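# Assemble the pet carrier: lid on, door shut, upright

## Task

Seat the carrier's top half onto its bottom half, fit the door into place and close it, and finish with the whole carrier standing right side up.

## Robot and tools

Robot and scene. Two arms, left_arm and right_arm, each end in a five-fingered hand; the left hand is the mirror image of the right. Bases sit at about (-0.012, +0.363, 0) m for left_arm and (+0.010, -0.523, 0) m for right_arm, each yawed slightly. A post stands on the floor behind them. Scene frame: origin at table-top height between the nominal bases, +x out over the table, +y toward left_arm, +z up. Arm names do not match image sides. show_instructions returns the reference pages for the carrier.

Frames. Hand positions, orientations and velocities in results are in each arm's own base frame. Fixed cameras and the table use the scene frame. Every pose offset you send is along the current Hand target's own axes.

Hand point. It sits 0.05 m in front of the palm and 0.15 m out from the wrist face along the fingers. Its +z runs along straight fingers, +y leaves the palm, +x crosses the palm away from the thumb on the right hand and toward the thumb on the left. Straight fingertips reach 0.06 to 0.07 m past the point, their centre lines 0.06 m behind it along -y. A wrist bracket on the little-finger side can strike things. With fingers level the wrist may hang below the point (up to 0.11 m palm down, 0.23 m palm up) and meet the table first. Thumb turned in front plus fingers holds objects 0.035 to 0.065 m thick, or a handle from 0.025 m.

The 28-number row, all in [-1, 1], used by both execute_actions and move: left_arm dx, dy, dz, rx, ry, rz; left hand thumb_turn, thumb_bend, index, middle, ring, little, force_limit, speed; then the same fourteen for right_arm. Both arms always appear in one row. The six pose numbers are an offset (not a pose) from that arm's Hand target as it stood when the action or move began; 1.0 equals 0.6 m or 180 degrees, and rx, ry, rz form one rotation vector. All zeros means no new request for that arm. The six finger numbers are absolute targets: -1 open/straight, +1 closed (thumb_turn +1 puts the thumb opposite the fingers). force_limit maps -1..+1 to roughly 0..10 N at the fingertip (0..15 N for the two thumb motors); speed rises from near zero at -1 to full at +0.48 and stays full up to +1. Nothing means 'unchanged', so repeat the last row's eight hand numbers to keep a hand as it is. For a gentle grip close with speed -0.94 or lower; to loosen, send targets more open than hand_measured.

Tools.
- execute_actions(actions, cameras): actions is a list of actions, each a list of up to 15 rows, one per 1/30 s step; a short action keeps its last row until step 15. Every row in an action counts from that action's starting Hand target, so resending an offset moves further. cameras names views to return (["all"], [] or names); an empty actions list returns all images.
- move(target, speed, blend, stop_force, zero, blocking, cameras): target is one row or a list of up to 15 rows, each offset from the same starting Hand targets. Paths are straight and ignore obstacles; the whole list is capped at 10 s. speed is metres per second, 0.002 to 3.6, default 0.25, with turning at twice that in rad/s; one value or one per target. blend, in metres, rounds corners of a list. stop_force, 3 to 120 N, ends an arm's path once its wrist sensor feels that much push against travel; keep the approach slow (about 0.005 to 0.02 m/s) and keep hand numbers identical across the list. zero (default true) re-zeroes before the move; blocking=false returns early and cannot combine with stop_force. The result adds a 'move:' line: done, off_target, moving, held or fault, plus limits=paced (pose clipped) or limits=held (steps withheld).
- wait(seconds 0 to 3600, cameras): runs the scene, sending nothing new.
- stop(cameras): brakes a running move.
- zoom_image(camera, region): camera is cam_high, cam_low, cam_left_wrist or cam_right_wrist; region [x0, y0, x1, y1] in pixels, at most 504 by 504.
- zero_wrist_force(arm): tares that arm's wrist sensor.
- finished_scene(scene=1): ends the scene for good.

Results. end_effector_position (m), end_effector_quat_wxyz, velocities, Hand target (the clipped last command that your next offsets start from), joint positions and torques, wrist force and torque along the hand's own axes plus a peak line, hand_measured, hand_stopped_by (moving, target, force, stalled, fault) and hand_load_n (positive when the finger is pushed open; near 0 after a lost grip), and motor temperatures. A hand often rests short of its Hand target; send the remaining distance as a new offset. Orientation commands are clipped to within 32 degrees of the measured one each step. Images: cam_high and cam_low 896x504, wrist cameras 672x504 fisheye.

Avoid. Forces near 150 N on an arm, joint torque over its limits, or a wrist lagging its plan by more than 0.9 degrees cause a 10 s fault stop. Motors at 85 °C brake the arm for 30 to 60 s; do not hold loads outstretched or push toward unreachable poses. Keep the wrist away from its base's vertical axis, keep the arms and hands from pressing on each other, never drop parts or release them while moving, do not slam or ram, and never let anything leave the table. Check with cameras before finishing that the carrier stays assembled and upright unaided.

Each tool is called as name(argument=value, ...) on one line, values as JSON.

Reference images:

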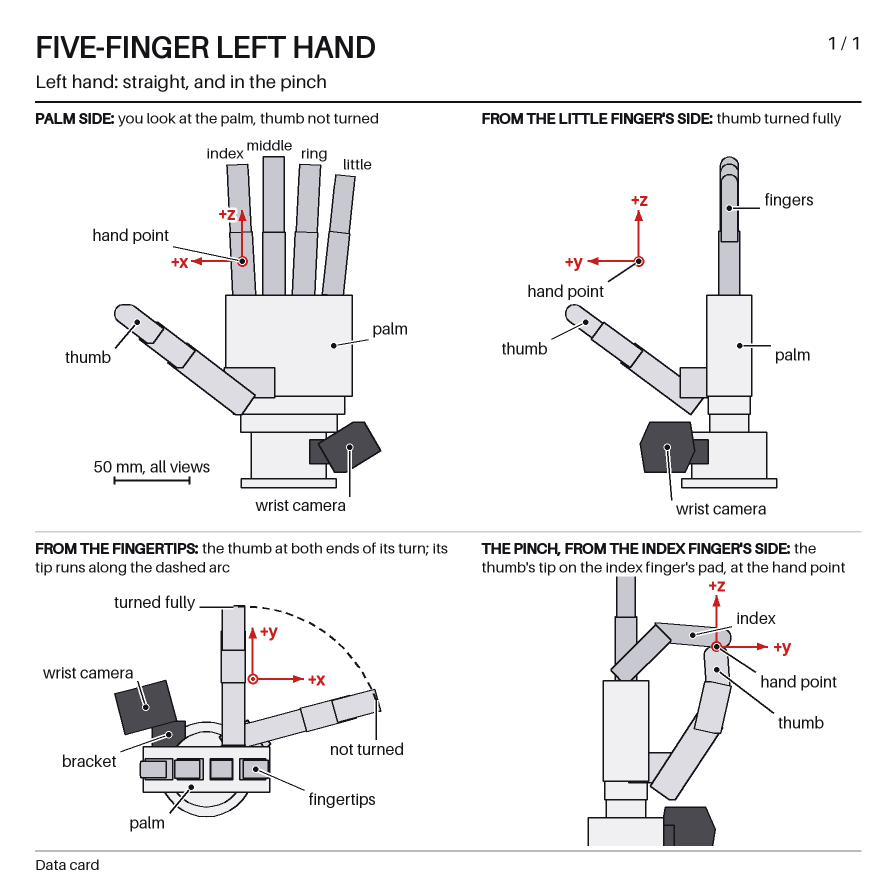

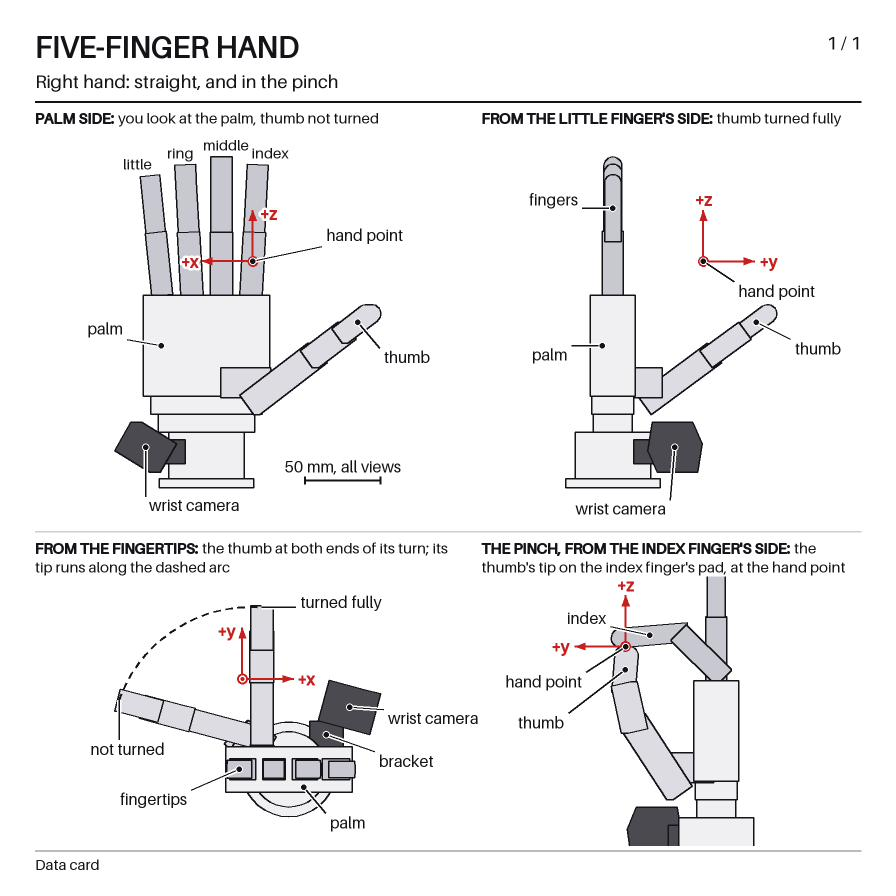

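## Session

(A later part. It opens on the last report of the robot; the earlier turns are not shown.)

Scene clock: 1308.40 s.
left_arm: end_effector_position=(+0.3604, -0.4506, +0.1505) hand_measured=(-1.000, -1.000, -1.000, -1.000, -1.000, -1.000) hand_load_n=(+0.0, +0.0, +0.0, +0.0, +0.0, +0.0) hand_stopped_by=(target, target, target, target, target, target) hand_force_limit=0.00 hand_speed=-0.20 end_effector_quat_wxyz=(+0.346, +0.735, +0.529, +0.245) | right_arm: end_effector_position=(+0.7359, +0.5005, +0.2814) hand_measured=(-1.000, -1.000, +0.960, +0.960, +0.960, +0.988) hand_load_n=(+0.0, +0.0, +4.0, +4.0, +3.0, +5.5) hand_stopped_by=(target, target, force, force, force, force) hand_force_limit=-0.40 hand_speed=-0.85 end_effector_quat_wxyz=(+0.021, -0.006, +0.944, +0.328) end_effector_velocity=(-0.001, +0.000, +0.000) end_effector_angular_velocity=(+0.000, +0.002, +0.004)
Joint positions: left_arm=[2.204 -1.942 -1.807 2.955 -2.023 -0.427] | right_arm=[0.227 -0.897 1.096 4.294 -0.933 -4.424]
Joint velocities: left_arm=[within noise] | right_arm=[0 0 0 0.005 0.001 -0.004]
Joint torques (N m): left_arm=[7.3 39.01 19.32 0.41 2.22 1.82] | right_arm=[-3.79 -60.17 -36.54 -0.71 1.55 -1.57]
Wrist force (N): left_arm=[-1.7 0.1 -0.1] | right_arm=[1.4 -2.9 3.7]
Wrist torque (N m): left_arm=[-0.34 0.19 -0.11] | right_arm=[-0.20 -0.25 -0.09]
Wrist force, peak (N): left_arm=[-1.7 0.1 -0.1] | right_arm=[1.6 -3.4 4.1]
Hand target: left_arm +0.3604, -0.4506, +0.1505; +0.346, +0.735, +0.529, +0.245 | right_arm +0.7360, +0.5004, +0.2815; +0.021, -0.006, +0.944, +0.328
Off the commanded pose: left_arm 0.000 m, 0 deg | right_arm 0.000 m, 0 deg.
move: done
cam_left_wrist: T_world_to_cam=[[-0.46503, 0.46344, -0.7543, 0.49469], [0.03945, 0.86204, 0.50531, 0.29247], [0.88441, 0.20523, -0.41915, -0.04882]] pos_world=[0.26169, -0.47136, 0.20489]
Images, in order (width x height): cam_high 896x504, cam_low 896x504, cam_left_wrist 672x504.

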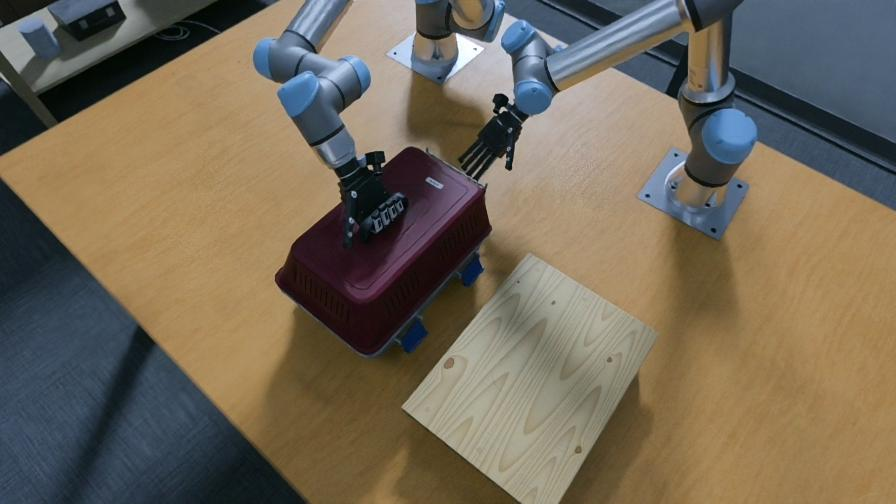

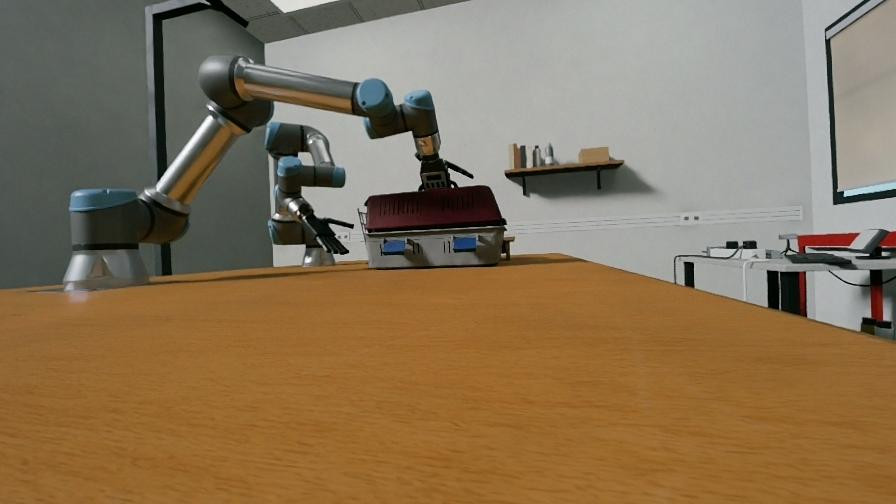

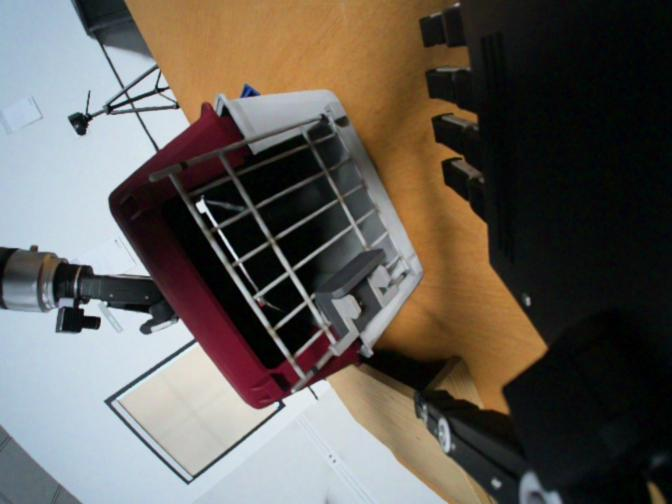

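move(target=[0.0233,0.0525,-0.1124,-0.2216,0,0,-1,-1,-1,-1,-1,-1,0,-0.2, 0.0016,0.0139,-0.0177,0,0,0,-1,-1,1,1,1,1,-0.4,-0.85], speed=0.08)

move(target=[0.0390,0,0.1154,0,0,0,-1,-1,-1,-1,-1,-1,0,-0.2, 0,0,0,0,0,0,-1,-1,1,1,1,1,-0.4,-0.85], speed=0.04, stop_force=6)

move(target=[0.0060,0,0.0177,0,0,0,-1,-1,-1,-1,-1,-1,0,-0.2, 0,0,0,0,0,0,-1,-1,1,1,1,1,-0.4,-0.85], speed=0.015, stop_force=5, cameras=["cam_low","cam_left_wrist"])

zoom_image(camera="cam_low", region=[350, 190, 390, 240])

zoom_image(camera="cam_left_wrist", region=[250, 10, 390, 110])

zoom_image(camera="cam_left_wrist", region=[330, 250, 470, 350])

Scene clock: 1323.93 s.
left_arm: end_effector_position=(+0.3352, -0.4268, +0.2177) hand_measured=(-1.000, -1.000, -1.000, -1.000, -1.000, -1.000) hand_load_n=(+0.0, +0.0, +0.0, +0.0, +0.0, +0.0) hand_stopped_by=(target, target, target, target, target, target) hand_force_limit=0.00 hand_speed=-0.20 end_effector_quat_wxyz=(+0.576, +0.573, +0.414, +0.411) | right_arm: end_effector_position=(+0.7345, +0.5004, +0.2950) hand_measured=(-1.000, -1.000, +0.960, +0.960, +0.960, +0.988) hand_load_n=(+0.0, +0.0, +4.0, +4.0, +3.5, +5.5) hand_stopped_by=(target, target, force, force, force, force) hand_force_limit=-0.40 hand_speed=-0.85 end_effector_quat_wxyz=(+0.021, -0.006, +0.944, +0.328)
Joint positions: left_arm=[2.153 -1.868 -2.191 4.059 -2.234 -0.006] | right_arm=[0.228 -0.908 1.079 4.322 -0.932 -4.424]
Joint torques (N m): left_arm=[-3.16 29.05 21.72 2.65 1.08 -1.4] | right_arm=[7.43 -70.85 -36.62 -2.51 -1.23 1.63]
Wrist force (N): left_arm=[-1.7 -0.4 1.5] | right_arm=[1.1 -3.1 3.9]
Wrist torque (N m): left_arm=[-0.71 0.21 -0.24] | right_arm=[-0.25 -0.21 -0.12]
Wrist force, peak (N): left_arm=[-1.7 -0.3 1.8] | right_arm=[1.5 -3.2 4.2]
Hand target: left_arm +0.3351, -0.4268, +0.2178; +0.576, +0.573, +0.414, +0.411 | right_arm +0.7345, +0.5004, +0.2949; +0.021, -0.006, +0.944, +0.328
Off the commanded pose: left_arm 0.000 m, 0 deg | right_arm 0.000 m, 0 deg.
move: done

Scene clock: 1326.83 s.
left_arm: end_effector_position=(+0.4082, -0.4268, +0.2177) hand_measured=(-1.000, -1.000, -1.000, -1.000, -1.000, -1.000) hand_load_n=(+0.0, +0.0, +0.0, +0.0, +0.0, +0.0) hand_stopped_by=(target, target, target, target, target, target) hand_force_limit=0.00 hand_speed=-0.20 end_effector_quat_wxyz=(+0.576, +0.573, +0.414, +0.411) | right_arm: end_effector_position=(+0.7345, +0.5004, +0.2949) hand_measured=(-1.000, -1.000, +0.960, +0.960, +0.960, +0.988) hand_load_n=(+0.0, -0.5, +4.5, +4.0, +3.0, +5.5) hand_stopped_by=(target, target, force, force, force, force) hand_force_limit=-0.40 hand_speed=-0.85 end_effector_quat_wxyz=(+0.021, -0.006, +0.944, +0.328)
Joint positions: left_arm=[2.307 -1.91 -2.126 4.036 -2.08 -0.006] | right_arm=[0.228 -0.908 1.079 4.321 -0.932 -4.424]
Joint torques (N m): left_arm=[-7.47 45.24 2.99 2.6 -2.77 1.84] | right_arm=[5.53 -44.86 -8.58 -5.34 -1.17 0.93]
Wrist force (N): left_arm=[-2.2 0.1 1.3] | right_arm=[1.0 -3.0 3.9]
Wrist torque (N m): left_arm=[-0.65 0.27 -0.28] | right_arm=[-0.23 -0.21 -0.11]
Wrist force, peak (N): left_arm=[-2.3 -0.1 2.0] | right_arm=[1.3 -2.9 4.5]
Hand target: left_arm +0.4082, -0.4268, +0.2177; +0.576, +0.573, +0.414, +0.411 | right_arm +0.7345, +0.5004, +0.2949; +0.021, -0.006, +0.944, +0.328
Off the commanded pose: left_arm 0.000 m, 0 deg | right_arm 0.000 m, 0 deg.
move: done

Scene clock: 1328.93 s.
left_arm: end_effector_position=(+0.4194, -0.4268, +0.2176) hand_measured=(-1.000, -1.000, -1.000, -1.000, -1.000, -1.000) hand_load_n=(+0.0, +0.0, +0.0, +0.0, +0.0, +0.0) hand_stopped_by=(target, target, target, target, target, target) hand_force_limit=0.00 hand_speed=-0.20 end_effector_quat_wxyz=(+0.576, +0.573, +0.414, +0.411) | right_arm: end_effector_position=(+0.7345, +0.5004, +0.2949) hand_measured=(-1.000, -1.000, +0.960, +0.960, +0.960, +0.988) hand_load_n=(-0.5, +0.0, +4.0, +4.0, +3.5, +5.5) hand_stopped_by=(target, target, force, force, force, force) hand_force_limit=-0.40 hand_speed=-0.85 end_effector_quat_wxyz=(+0.021, -0.006, +0.944, +0.328)
Joint positions: left_arm=[2.328 -1.919 -2.113 4.031 -2.059 -0.006] | right_arm=[0.228 -0.908 1.079 4.321 -0.932 -4.424]
Joint torques (N m): left_arm=[-7.73 44.04 2.69 2.6 -3 1.85] | right_arm=[5.17 -26.22 -8.04 -5.35 -1.25 0.3]
Wrist force (N): left_arm=[-2.0 0.0 1.3] | right_arm=[1.1 -2.9 4.0]
Wrist torque (N m): left_arm=[-0.67 0.27 -0.27] | right_arm=[-0.21 -0.21 -0.11]
Wrist force, peak (N): left_arm=[-2.3 0.1 1.5] | right_arm=[1.3 -3.1 4.1]
Hand target: left_arm +0.4194, -0.4268, +0.2176; +0.576, +0.573, +0.414, +0.411 | right_arm +0.7345, +0.5004, +0.2949; +0.021, -0.006, +0.944, +0.328
Off the commanded pose: left_arm 0.000 m, 0 deg | right_arm 0.000 m, 0 deg.
move: done
cam_left_wrist: T_world_to_cam=[[0.12158, 0.26403, -0.95682, 0.27465], [-0.21875, 0.9474, 0.23363, 0.43958], [0.96818, 0.1809, 0.17294, -0.25215]] pos_world=[0.30689, -0.44336, 0.2037]

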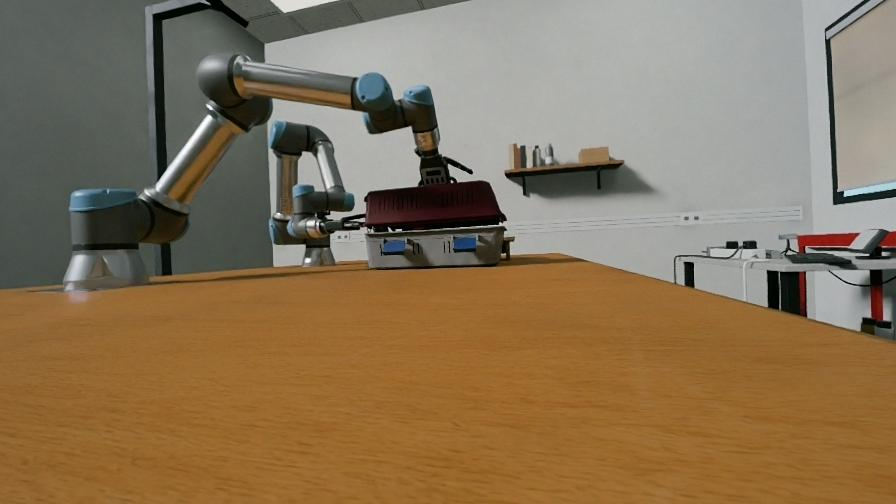

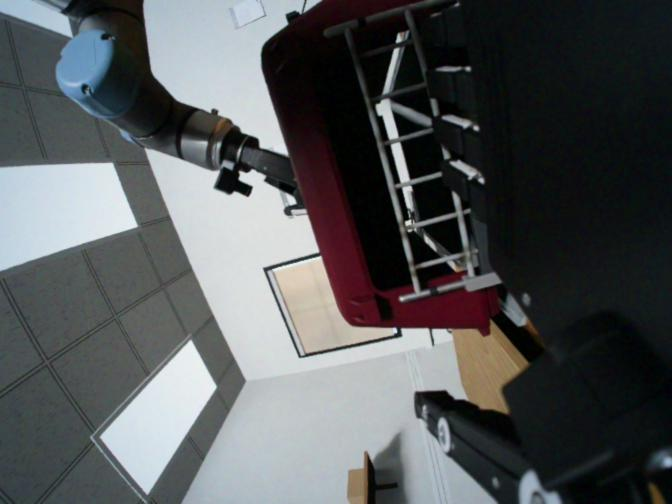

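Scaled by 10.080 from the camera's image (finer frame: 1280x720).

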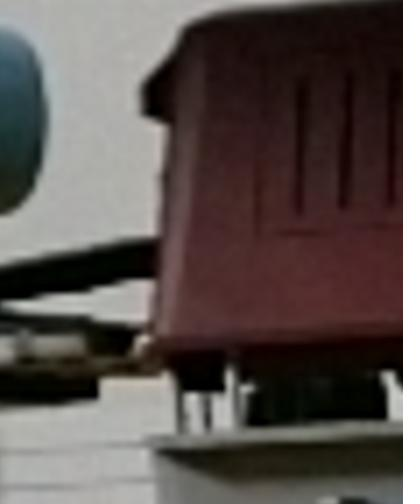

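Scaled by 3.600 from the camera's image (finer frame: 960x720).

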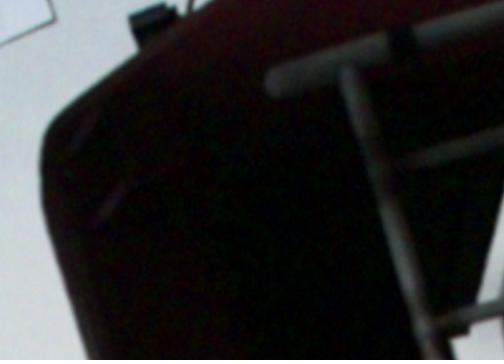

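Scaled by 3.600 from the camera's image (finer frame: 960x720).

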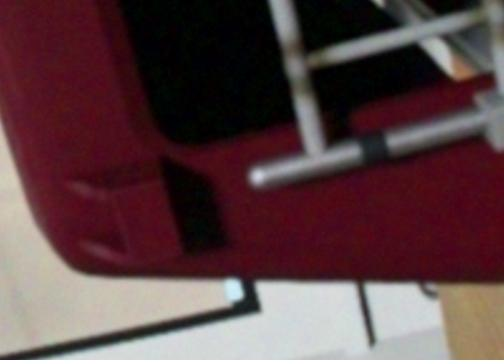

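move(target=[0,0,0,0,0,0,-1,-1,-1,-1,-1,-1,0,-0.2, 0.0005,-0.01129,0.01445,0,0,0,-1,-1,1,1,1,1,-0.4,-0.85], speed=0.02, stop_force=4, cameras=["cam_low","cam_left_wrist"])

zoom_image(camera="cam_low", region=[350, 190, 390, 240])

zoom_image(camera="cam_left_wrist", region=[270, 10, 370, 90])

zoom_image(camera="cam_left_wrist", region=[350, 260, 450, 340])

Scene clock: 1337.10 s.
left_arm: end_effector_position=(+0.4194, -0.4268, +0.2176) hand_measured=(-1.000, -1.000, -1.000, -1.000, -1.000, -1.000) hand_load_n=(+0.0, +0.0, +0.0, -0.5, +0.0, +0.0) hand_stopped_by=(target, target, target, target, target, target) hand_force_limit=0.00 hand_speed=-0.20 end_effector_quat_wxyz=(+0.576, +0.573, +0.414, +0.411) | right_arm: end_effector_position=(+0.7347, +0.5005, +0.2838) hand_measured=(-1.000, -1.000, +0.960, +0.960, +0.960, +0.988) hand_load_n=(+0.0, -0.5, +4.0, +4.0, +3.0, +5.5) hand_stopped_by=(target, target, force, force, force, force) hand_force_limit=-0.40 hand_speed=-0.85 end_effector_quat_wxyz=(+0.021, -0.006, +0.944, +0.328)
Joint positions: left_arm=[2.328 -1.919 -2.113 4.031 -2.059 -0.006] | right_arm=[0.228 -0.902 1.097 4.297 -0.932 -4.424]
Joint torques (N m): left_arm=[-6.95 44.56 3.77 2.3 -3 1.92] | right_arm=[6.84 -69.86 -42.35 -0.64 -0.84 1.6]
Wrist force (N): left_arm=[-2.0 0.0 1.4] | right_arm=[1.2 -2.9 4.1]
Wrist torque (N m): left_arm=[-0.68 0.28 -0.27] | right_arm=[-0.22 -0.23 -0.10]
Wrist force, peak (N): left_arm=[-2.4 -0.1 1.4] | right_arm=[1.3 -3.3 4.3]
Hand target: left_arm +0.4194, -0.4268, +0.2176; +0.576, +0.573, +0.414, +0.411 | right_arm +0.7347, +0.5004, +0.2839; +0.021, -0.006, +0.944, +0.328
Off the commanded pose: left_arm 0.000 m, 0 deg | right_arm 0.000 m, 0 deg.
move: done
cam_left_wrist: T_world_to_cam=[[0.12158, 0.26403, -0.95682, 0.27465], [-0.21875, 0.9474, 0.23363, 0.43958], [0.96818, 0.1809, 0.17294, -0.25215]] pos_world=[0.30689, -0.44336, 0.2037]

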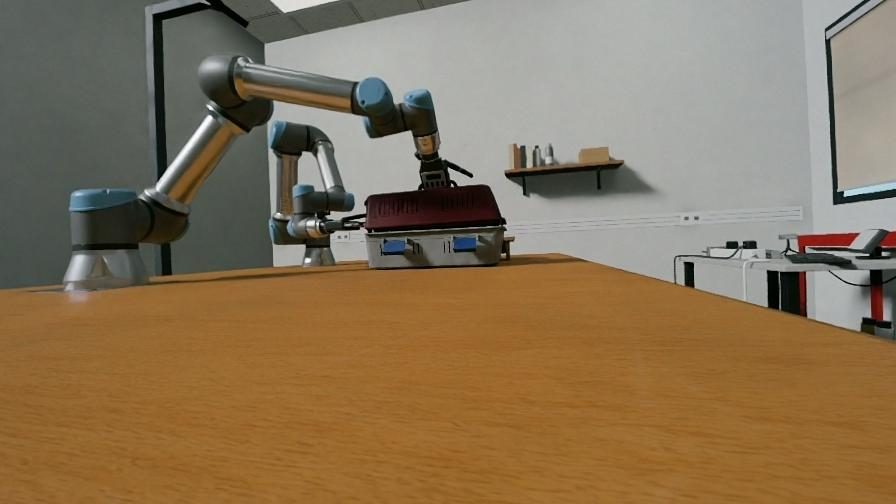

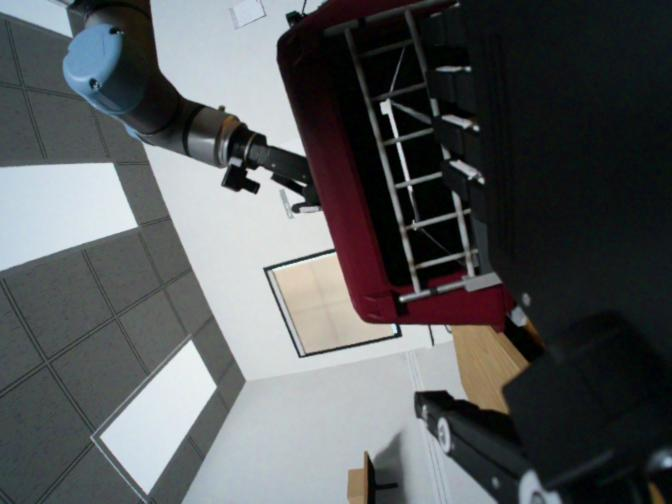

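Scaled by 10.080 from the camera's image (finer frame: 1280x720).

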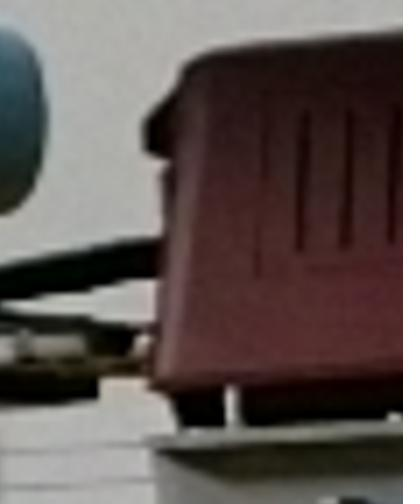

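Scaled by 5.040 from the camera's image (finer frame: 960x720).

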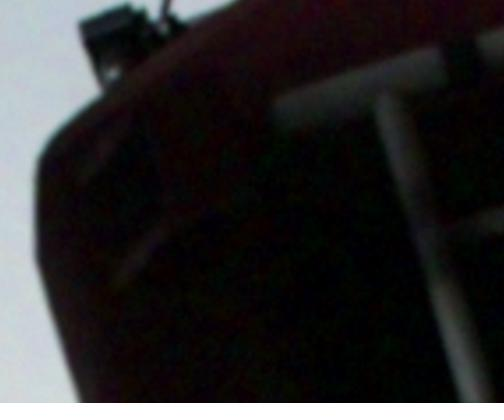

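Scaled by 5.040 from the camera's image (finer frame: 960x720).

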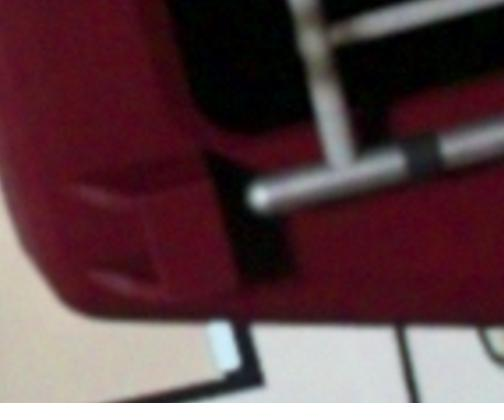

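move(target=[[0,0,0,0,0,0,-1,-1,-1,-1,-1,-1,0,-0.2, 0,-0.0020,-0.00155,0,0,0,-1,-1,1,1,1,1,-0.4,-0.85],[0,0,0,0,0,0,-1,-1,-1,-1,-1,-1,0,-0.2, 0.0008,-0.0200,0.02115,0,0,0,-1,-1,1,1,1,1,-0.4,-0.85]], speed=0.008, stop_force=3, cameras=["cam_low","cam_left_wrist"])

zoom_image(camera="cam_low", region=[350, 190, 390, 240])

zoom_image(camera="cam_left_wrist", region=[270, 10, 370, 90])

zoom_image(camera="cam_left_wrist", region=[350, 260, 450, 340])

Scene clock: 1346.97 s.
left_arm: end_effector_position=(+0.4194, -0.4268, +0.2176) hand_measured=(-1.000, -1.000, -1.000, -1.000, -1.000, -1.000) hand_load_n=(+0.0, +0.0, +0.0, +0.0, +0.0, +0.0) hand_stopped_by=(target, target, target, target, target, target) hand_force_limit=0.00 hand_speed=-0.20 end_effector_quat_wxyz=(+0.576, +0.573, +0.414, +0.411) | right_arm: end_effector_position=(+0.7348, +0.4989, +0.2716) hand_measured=(-1.000, -1.000, +0.960, +0.960, +0.960, +0.988) hand_load_n=(+0.0, +0.0, +4.0, +2.5, +1.5, +3.0) hand_stopped_by=(target, target, force, force, force, force) hand_force_limit=-0.40 hand_speed=-0.85 end_effector_quat_wxyz=(+0.021, -0.006, +0.944, +0.328)
Joint positions: left_arm=[2.328 -1.919 -2.113 4.031 -2.059 -0.006] | right_arm=[0.226 -0.896 1.12 4.27 -0.932 -4.426]
Joint torques (N m): left_arm=[-6.1 44.29 4.85 2.65 -2.87 1.98] | right_arm=[-1.45 -73.4 -40.75 -1.23 3.55 -1.2]
Wrist force (N): left_arm=[-2.2 -0.1 1.2] | right_arm=[0.6 -1.7 3.4]
Wrist torque (N m): left_arm=[-0.68 0.30 -0.28] | right_arm=[-0.17 -0.06 -0.04]
Wrist force, peak (N): left_arm=[-2.4 -0.1 1.4] | right_arm=[1.2 -3.4 4.1]
Hand target: left_arm +0.4194, -0.4268, +0.2176; +0.576, +0.573, +0.414, +0.411 | right_arm +0.7348, +0.4989, +0.2717; +0.021, -0.006, +0.944, +0.328 (not the last commanded pose)
Off the commanded pose: left_arm 0.000 m, 0 deg | right_arm 0.005 m, 0 deg.
move: contact (right_arm); path passed 1 of 2 targets
cam_left_wrist: T_world_to_cam=[[0.12158, 0.26403, -0.95682, 0.27465], [-0.21875, 0.9474, 0.23363, 0.43958], [0.96818, 0.1809, 0.17294, -0.25215]] pos_world=[0.30689, -0.44336, 0.2037]

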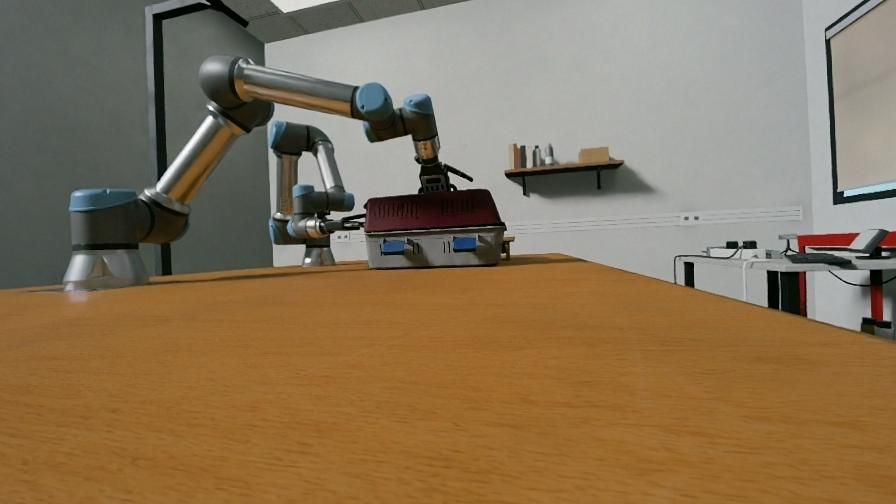

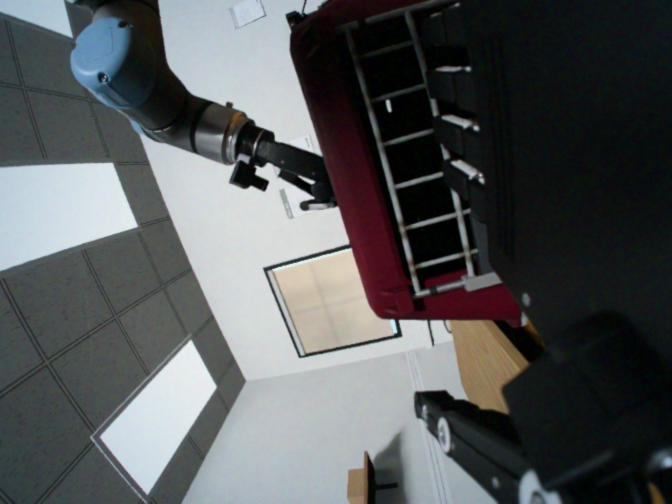

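Scaled by 10.080 from the camera's image (finer frame: 1280x720).

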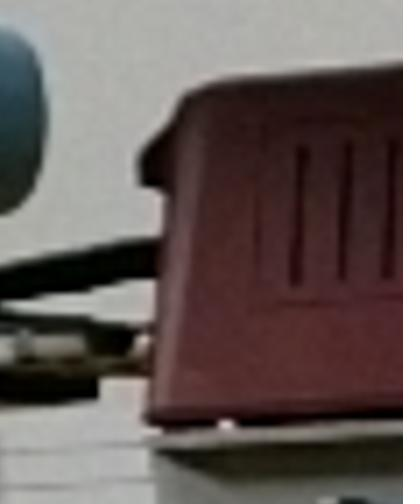

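Scaled by 5.040 from the camera's image (finer frame: 960x720).

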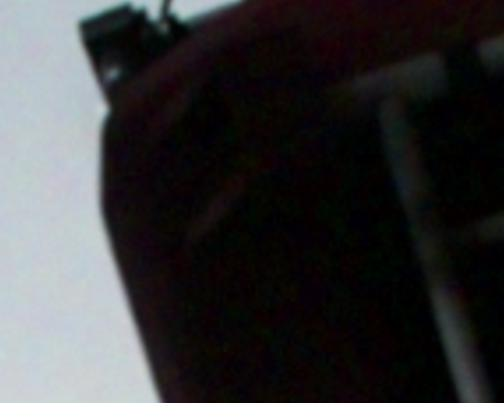

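Scaled by 5.040 from the camera's image (finer frame: 960x720).

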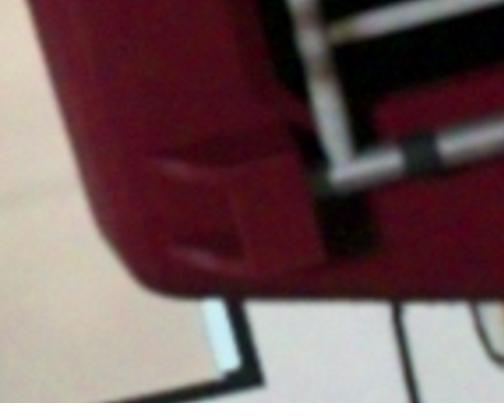

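move(target=[0,0,0,0,0,0,-1,-1,-1,-1,-1,-1,0,-0.2, 0,-0.0058,0.0073,0,0,0,-1,-1,1,1,1,1,-0.4,-0.85], speed=0.006, stop_force=6, cameras=["cam_low","cam_left_wrist","cam_high"])

zoom_image(camera="cam_low", region=[350, 190, 390, 240])

zoom_image(camera="cam_low", region=[480, 200, 520, 240])

zoom_image(camera="cam_left_wrist", region=[350, 260, 450, 340])

zoom_image(camera="cam_high", region=[260, 250, 380, 370])

zoom_image(camera="cam_high", region=[420, 180, 510, 270])

Scene clock: 1351.80 s.
left_arm: end_effector_position=(+0.4194, -0.4268, +0.2176) hand_measured=(-1.000, -1.000, -1.000, -1.000, -1.000, -1.000) hand_load_n=(+0.0, +0.0, +0.0, +0.0, +0.0, +0.0) hand_stopped_by=(target, target, target, target, target, target) hand_force_limit=0.00 hand_speed=-0.20 end_effector_quat_wxyz=(+0.576, +0.573, +0.414, +0.411) | right_arm: end_effector_position=(+0.7351, +0.4989, +0.2660) hand_measured=(-1.000, -1.000, +0.960, +0.960, +0.960, +0.988) hand_load_n=(+0.0, +0.0, +1.0, +0.0, +0.0, +0.5) hand_stopped_by=(target, target, force, force, force, force) hand_force_limit=-0.40 hand_speed=-0.85 end_effector_quat_wxyz=(+0.021, -0.006, +0.944, +0.328)
Joint positions: left_arm=[2.328 -1.919 -2.113 4.031 -2.059 -0.006] | right_arm=[0.226 -0.892 1.128 4.259 -0.932 -4.426]
Joint torques (N m): left_arm=[-8.6 45.75 2.77 2.36 -2.77 1.79] | right_arm=[-3.57 -32.5 -22.25 -0.38 -1.91 -1.24]
Wrist force (N): left_arm=[-2.1 -0.3 1.5] | right_arm=[1.6 3.0 1.2]
Wrist torque (N m): left_arm=[-0.72 0.29 -0.28] | right_arm=[0.23 -0.18 0.06]
Wrist force, peak (N): left_arm=[-2.4 -0.1 1.6] | right_arm=[2.0 -2.7 3.5]
Hand target: left_arm +0.4194, -0.4268, +0.2176; +0.576, +0.573, +0.414, +0.411 | right_arm +0.7351, +0.4989, +0.2661; +0.021, -0.006, +0.944, +0.328
Off the commanded pose: left_arm 0.000 m, 0 deg | right_arm 0.000 m, 0 deg.
move: done
cam_left_wrist: T_world_to_cam=[[0.12158, 0.26403, -0.95682, 0.27465], [-0.21875, 0.9474, 0.23363, 0.43958], [0.96818, 0.1809, 0.17294, -0.25215]] pos_world=[0.30689, -0.44336, 0.2037]
Images, in order (width x height): cam_high 896x504, cam_low 896x504, cam_left_wrist 672x504.

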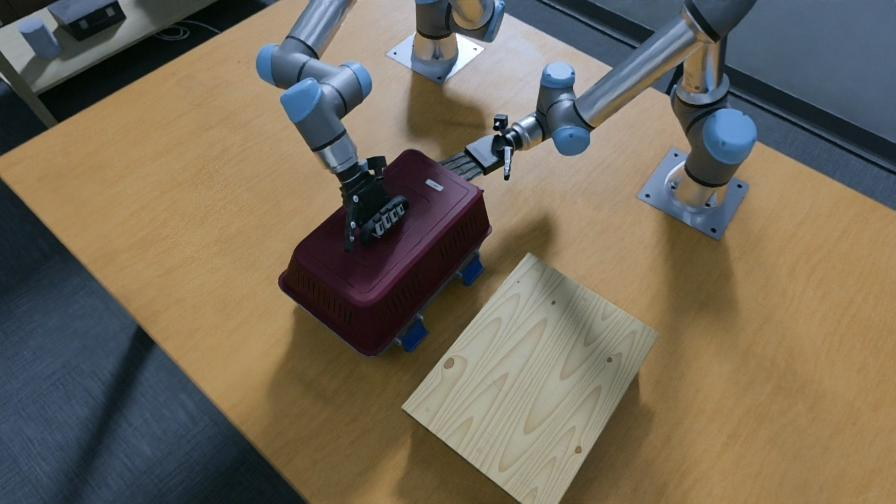

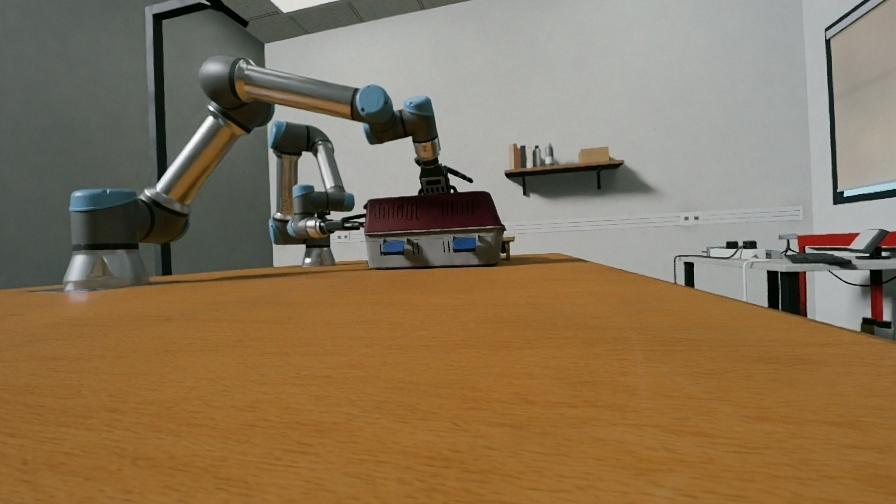

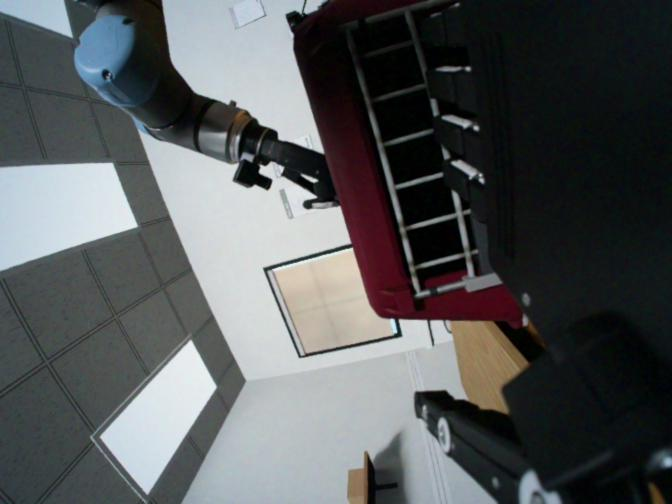

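Scaled by 10.080 from the camera's image (finer frame: 1280x720).

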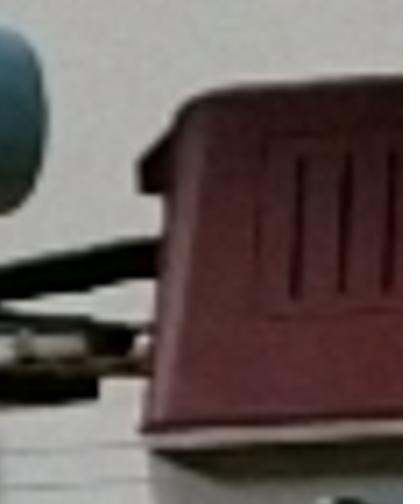

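Scaled by 12.600 from the camera's image (finer frame: 1280x720).

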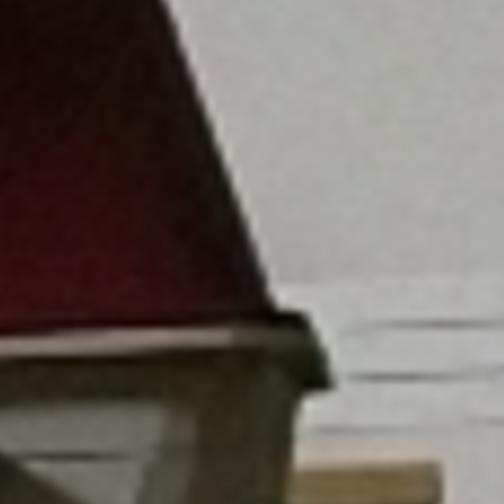

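Scaled by 5.040 from the camera's image (finer frame: 960x720).

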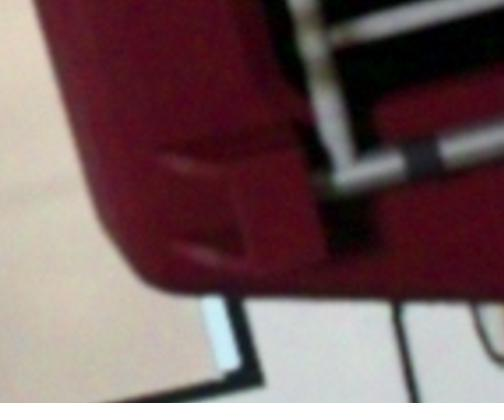

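Scaled by 4.200 from the camera's image (finer frame: 1280x720).

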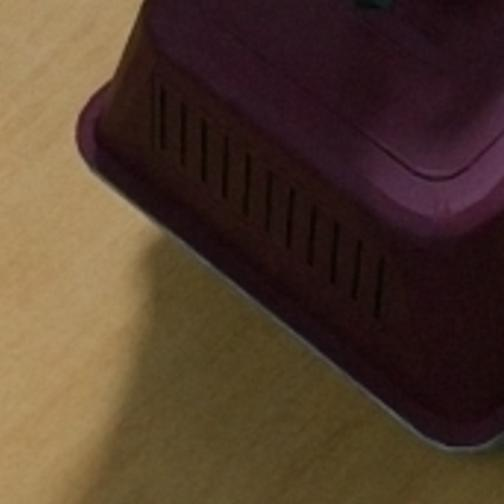

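Scaled by 5.600 from the camera's image (finer frame: 1280x720).

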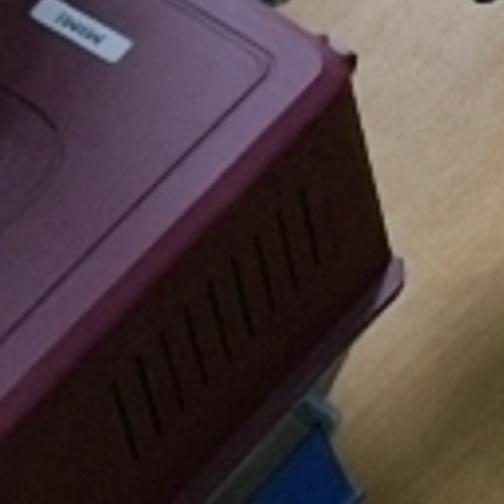

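move(target=[0,0,-0.12,0,0,0,-1,-1,-1,-1,-1,-1,0,-0.2, 0,0,0,0,0,0,-1,-1,1,1,1,1,-0.4,-0.85], speed=0.03, cameras=["cam_left_wrist"])

zoom_image(camera="cam_left_wrist", region=[270, 0, 540, 350])

Scene clock: 1358.27 s.
left_arm: end_effector_position=(+0.3511, -0.4036, +0.2177) hand_measured=(-1.000, -1.000, -1.000, -1.000, -1.000, -1.000) hand_load_n=(+0.0, +0.0, +0.0, +0.0, +0.0, +0.0) hand_stopped_by=(target, target, target, target, target, target) hand_force_limit=0.00 hand_speed=-0.20 end_effector_quat_wxyz=(+0.576, +0.573, +0.414, +0.411) end_effector_velocity=(+0.003, +0.000, +0.001) end_effector_angular_velocity=(-0.002, -0.002, +0.001) | right_arm: end_effector_position=(+0.7351, +0.4989, +0.2661) hand_measured=(-1.000, -1.000, +0.960, +0.960, +0.960, +0.988) hand_load_n=(+0.0, +0.0, +1.0, +0.0, +0.0, +0.5) hand_stopped_by=(target, target, force, force, force, force) hand_force_limit=-0.40 hand_speed=-0.85 end_effector_quat_wxyz=(+0.021, -0.006, +0.944, +0.328)
Joint positions: left_arm=[2.228 -1.833 -2.243 4.077 -2.159 -0.006] | right_arm=[0.226 -0.892 1.128 4.259 -0.932 -4.426]
Joint velocities: left_arm=[0.005 -0.002 0.003 0.001 0.004 0] | right_arm=[within noise]
Joint torques (N m): left_arm=[7.09 11.56 22.07 0.72 2.67 -0.19] | right_arm=[-2.14 -69.04 -36.98 -0.16 -1.85 1.44]
Wrist force (N): left_arm=[-1.6 -0.1 1.4] | right_arm=[1.7 2.8 0.9]
Wrist torque (N m): left_arm=[-0.65 0.22 -0.22] | right_arm=[0.25 -0.15 0.05]
Wrist force, peak (N): left_arm=[-2.4 -0.1 1.6] | right_arm=[2.1 3.4 1.2]
Hand target: left_arm +0.3512, -0.4038, +0.2176; +0.576, +0.573, +0.414, +0.411 | right_arm +0.7351, +0.4989, +0.2661; +0.021, -0.006, +0.944, +0.328
Off the commanded pose: left_arm 0.000 m, 0 deg | right_arm 0.000 m, 0 deg.
move: done
cam_left_wrist: T_world_to_cam=[[0.12165, 0.26389, -0.95685, 0.27689], [-0.21905, 0.94738, 0.23343, 0.40283], [0.9681, 0.1812, 0.17305, -0.19009]] pos_world=[0.23858, -0.42026, 0.2038]

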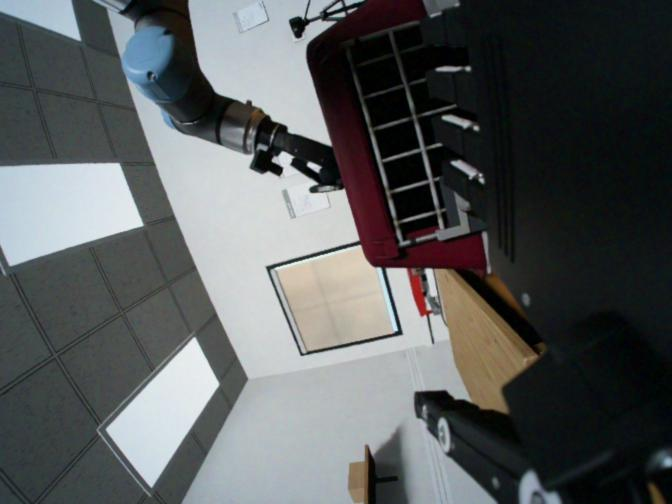

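Scaled by 1.440 from the camera's image (finer frame: 960x720).

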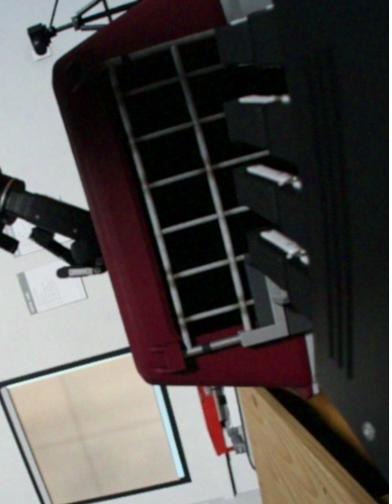

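move(target=[-0.0683,-0.1127,0.0385,0.2216,0,0,-1,-1,-1,-1,-1,-1,0,-0.2, 0,0,0,0,0,0,-1,-1,1,1,1,1,-0.4,-0.85], speed=0.1)

move(target=[0,0,0,0,0,0,-1,-1,-1,-1,-1,-1,0,-0.2, -0.00015,0.00206,-0.00261,0,0,0,-1,-1,0.6,0.6,0.6,0.6,-0.4,-0.85], speed=0.01, cameras=["cam_left_wrist","cam_high","cam_right_wrist"])

zoom_image(camera="cam_left_wrist", region=[110, 80, 440, 410])

zoom_image(camera="cam_high", region=[300, 130, 430, 270])

Scene clock: 1367.97 s.
left_arm: end_effector_position=(+0.3599, -0.4504, +0.1502) hand_measured=(-1.000, -1.000, -1.000, -1.000, -1.000, -1.000) hand_load_n=(+0.0, +0.0, +0.0, +0.0, +0.0, +0.0) hand_stopped_by=(target, target, target, target, target, target) hand_force_limit=0.00 hand_speed=-0.20 end_effector_quat_wxyz=(+0.346, +0.735, +0.529, +0.245) | right_arm: end_effector_position=(+0.7351, +0.4989, +0.2661) hand_measured=(-1.000, -1.000, +0.960, +0.960, +0.960, +0.988) hand_load_n=(+0.0, -0.5, +1.0, +0.5, +0.0, +0.5) hand_stopped_by=(target, target, force, force, force, force) hand_force_limit=-0.40 hand_speed=-0.85 end_effector_quat_wxyz=(+0.021, -0.006, +0.944, +0.328)
Joint positions: left_arm=[2.204 -1.941 -1.808 2.956 -2.024 -0.428] | right_arm=[0.226 -0.892 1.128 4.259 -0.932 -4.426]
Joint torques (N m): left_arm=[-7.43 48.61 8.87 -1.88 -4.01 1.81] | right_arm=[0.6 -68.73 -36.34 -0.26 -1.84 1.74]
Wrist force (N): left_arm=[-1.4 -0.2 0.2] | right_arm=[1.7 2.9 1.3]
Wrist torque (N m): left_arm=[-0.40 0.15 -0.08] | right_arm=[0.24 -0.17 0.07]
Wrist force, peak (N): left_arm=[-2.0 0.9 1.5] | right_arm=[1.7 3.6 0.9]
Hand target: left_arm +0.3599, -0.4504, +0.1503; +0.346, +0.735, +0.529, +0.245 | right_arm +0.7351, +0.4989, +0.2661; +0.021, -0.006, +0.944, +0.328
Off the commanded pose: left_arm 0.000 m, 0 deg | right_arm 0.000 m, 0 deg.
move: done

Scene clock: 1369.17 s.
left_arm: end_effector_position=(+0.3599, -0.4504, +0.1503) hand_measured=(-1.000, -1.000, -1.000, -1.000, -1.000, -1.000) hand_load_n=(+0.0, +0.0, +0.0, +0.0, +0.0, +0.0) hand_stopped_by=(target, target, target, target, target, target) hand_force_limit=0.00 hand_speed=-0.20 end_effector_quat_wxyz=(+0.346, +0.735, +0.529, +0.245) | right_arm: end_effector_position=(+0.7351, +0.4989, +0.2681) hand_measured=(-1.000, -1.000, +0.600, +0.600, +0.600, +0.600) hand_load_n=(+0.0, +0.0, +0.0, +0.0, +0.0, +0.0) hand_stopped_by=(target, target, target, target, target, target) hand_force_limit=-0.40 hand_speed=-0.85 end_effector_quat_wxyz=(+0.021, -0.006, +0.944, +0.328)
Joint positions: left_arm=[2.203 -1.941 -1.808 2.955 -2.024 -0.427] | right_arm=[0.226 -0.894 1.125 4.263 -0.932 -4.426]
Joint torques (N m): left_arm=[-7.33 49.24 4.56 -2.4 -3.87 1.73] | right_arm=[-0.36 -58.86 -6.55 -5.59 2.14 0.53]
Wrist force (N): left_arm=[-1.6 0.1 0.0] | right_arm=[1.6 -3.2 1.3]
Wrist torque (N m): left_arm=[-0.36 0.17 -0.10] | right_arm=[-0.16 -0.21 0.01]
Wrist force, peak (N): left_arm=[-1.8 0.0 0.0] | right_arm=[1.5 -3.9 1.8]
Hand target: left_arm +0.3599, -0.4504, +0.1503; +0.346, +0.735, +0.529, +0.245 | right_arm +0.7351, +0.4989, +0.2681; +0.021, -0.006, +0.944, +0.328
Off the commanded pose: left_arm 0.000 m, 0 deg | right_arm 0.000 m, 0 deg.
move: done
cam_left_wrist: T_world_to_cam=[[-0.46503, 0.46344, -0.7543, 0.49417], [0.03945, 0.86204, 0.50531, 0.29243], [0.88441, 0.20523, -0.41915, -0.04842]] pos_world=[0.26109, -0.47116, 0.20469]
cam_right_wrist: T_world_to_cam=[[-0.32742, 0.75573, 0.56716, -0.28963], [0.80066, -0.09683, 0.59125, -0.69236], [0.50174, 0.64768, -0.57338, -0.4242]] pos_world=[0.67234, 0.42659, 0.33039]
Images, in order (width x height): cam_high 896x504, cam_left_wrist 672x504, cam_right_wrist 672x504.

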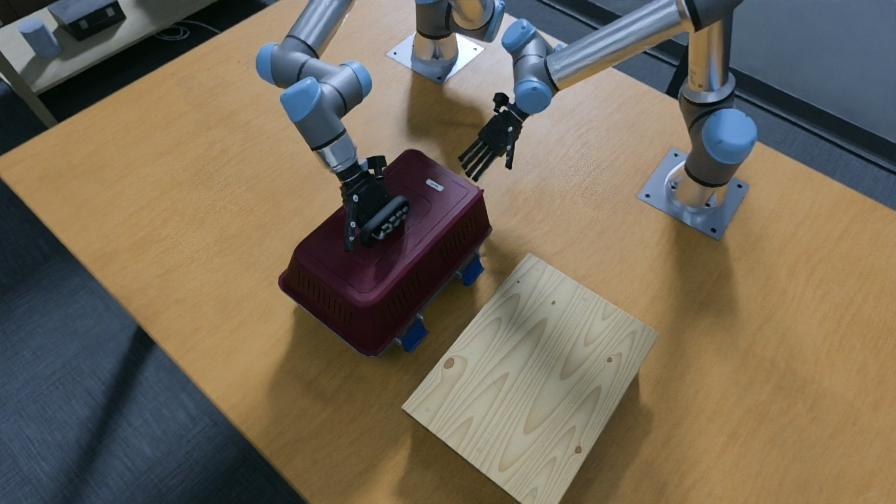

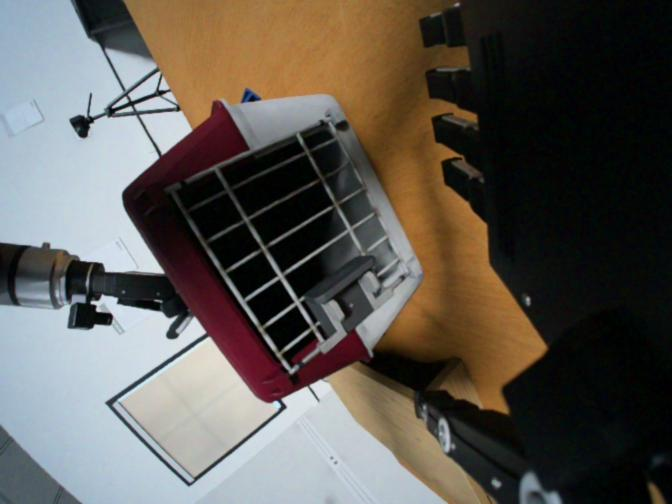

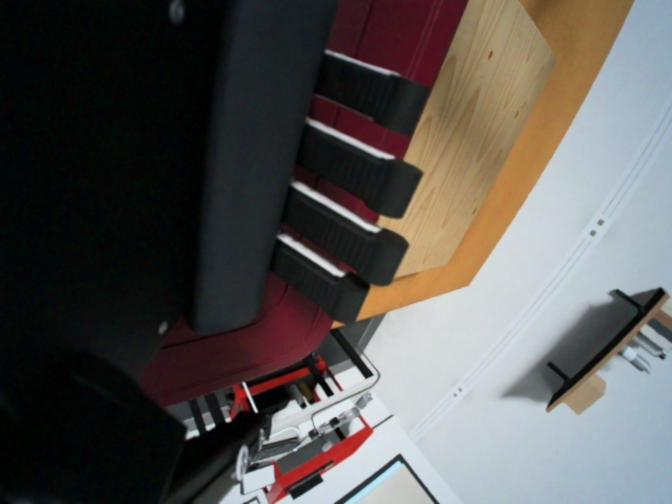

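Scaled by 1.527 from the camera's image (finer frame: 960x720).

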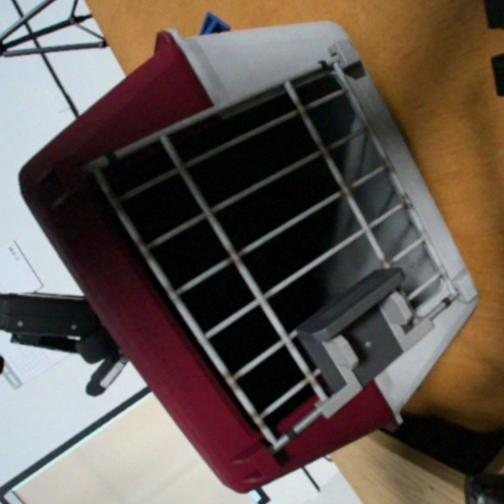

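Scaled by 3.600 from the camera's image (finer frame: 1280x720).

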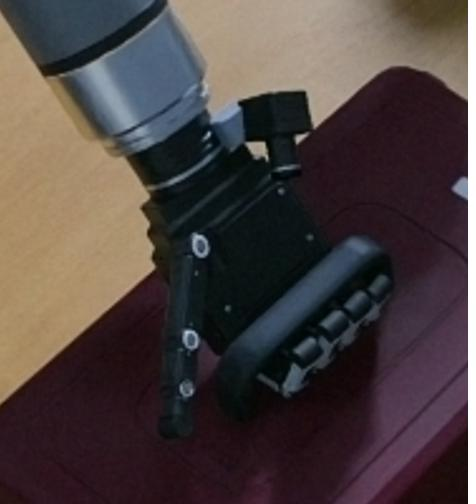

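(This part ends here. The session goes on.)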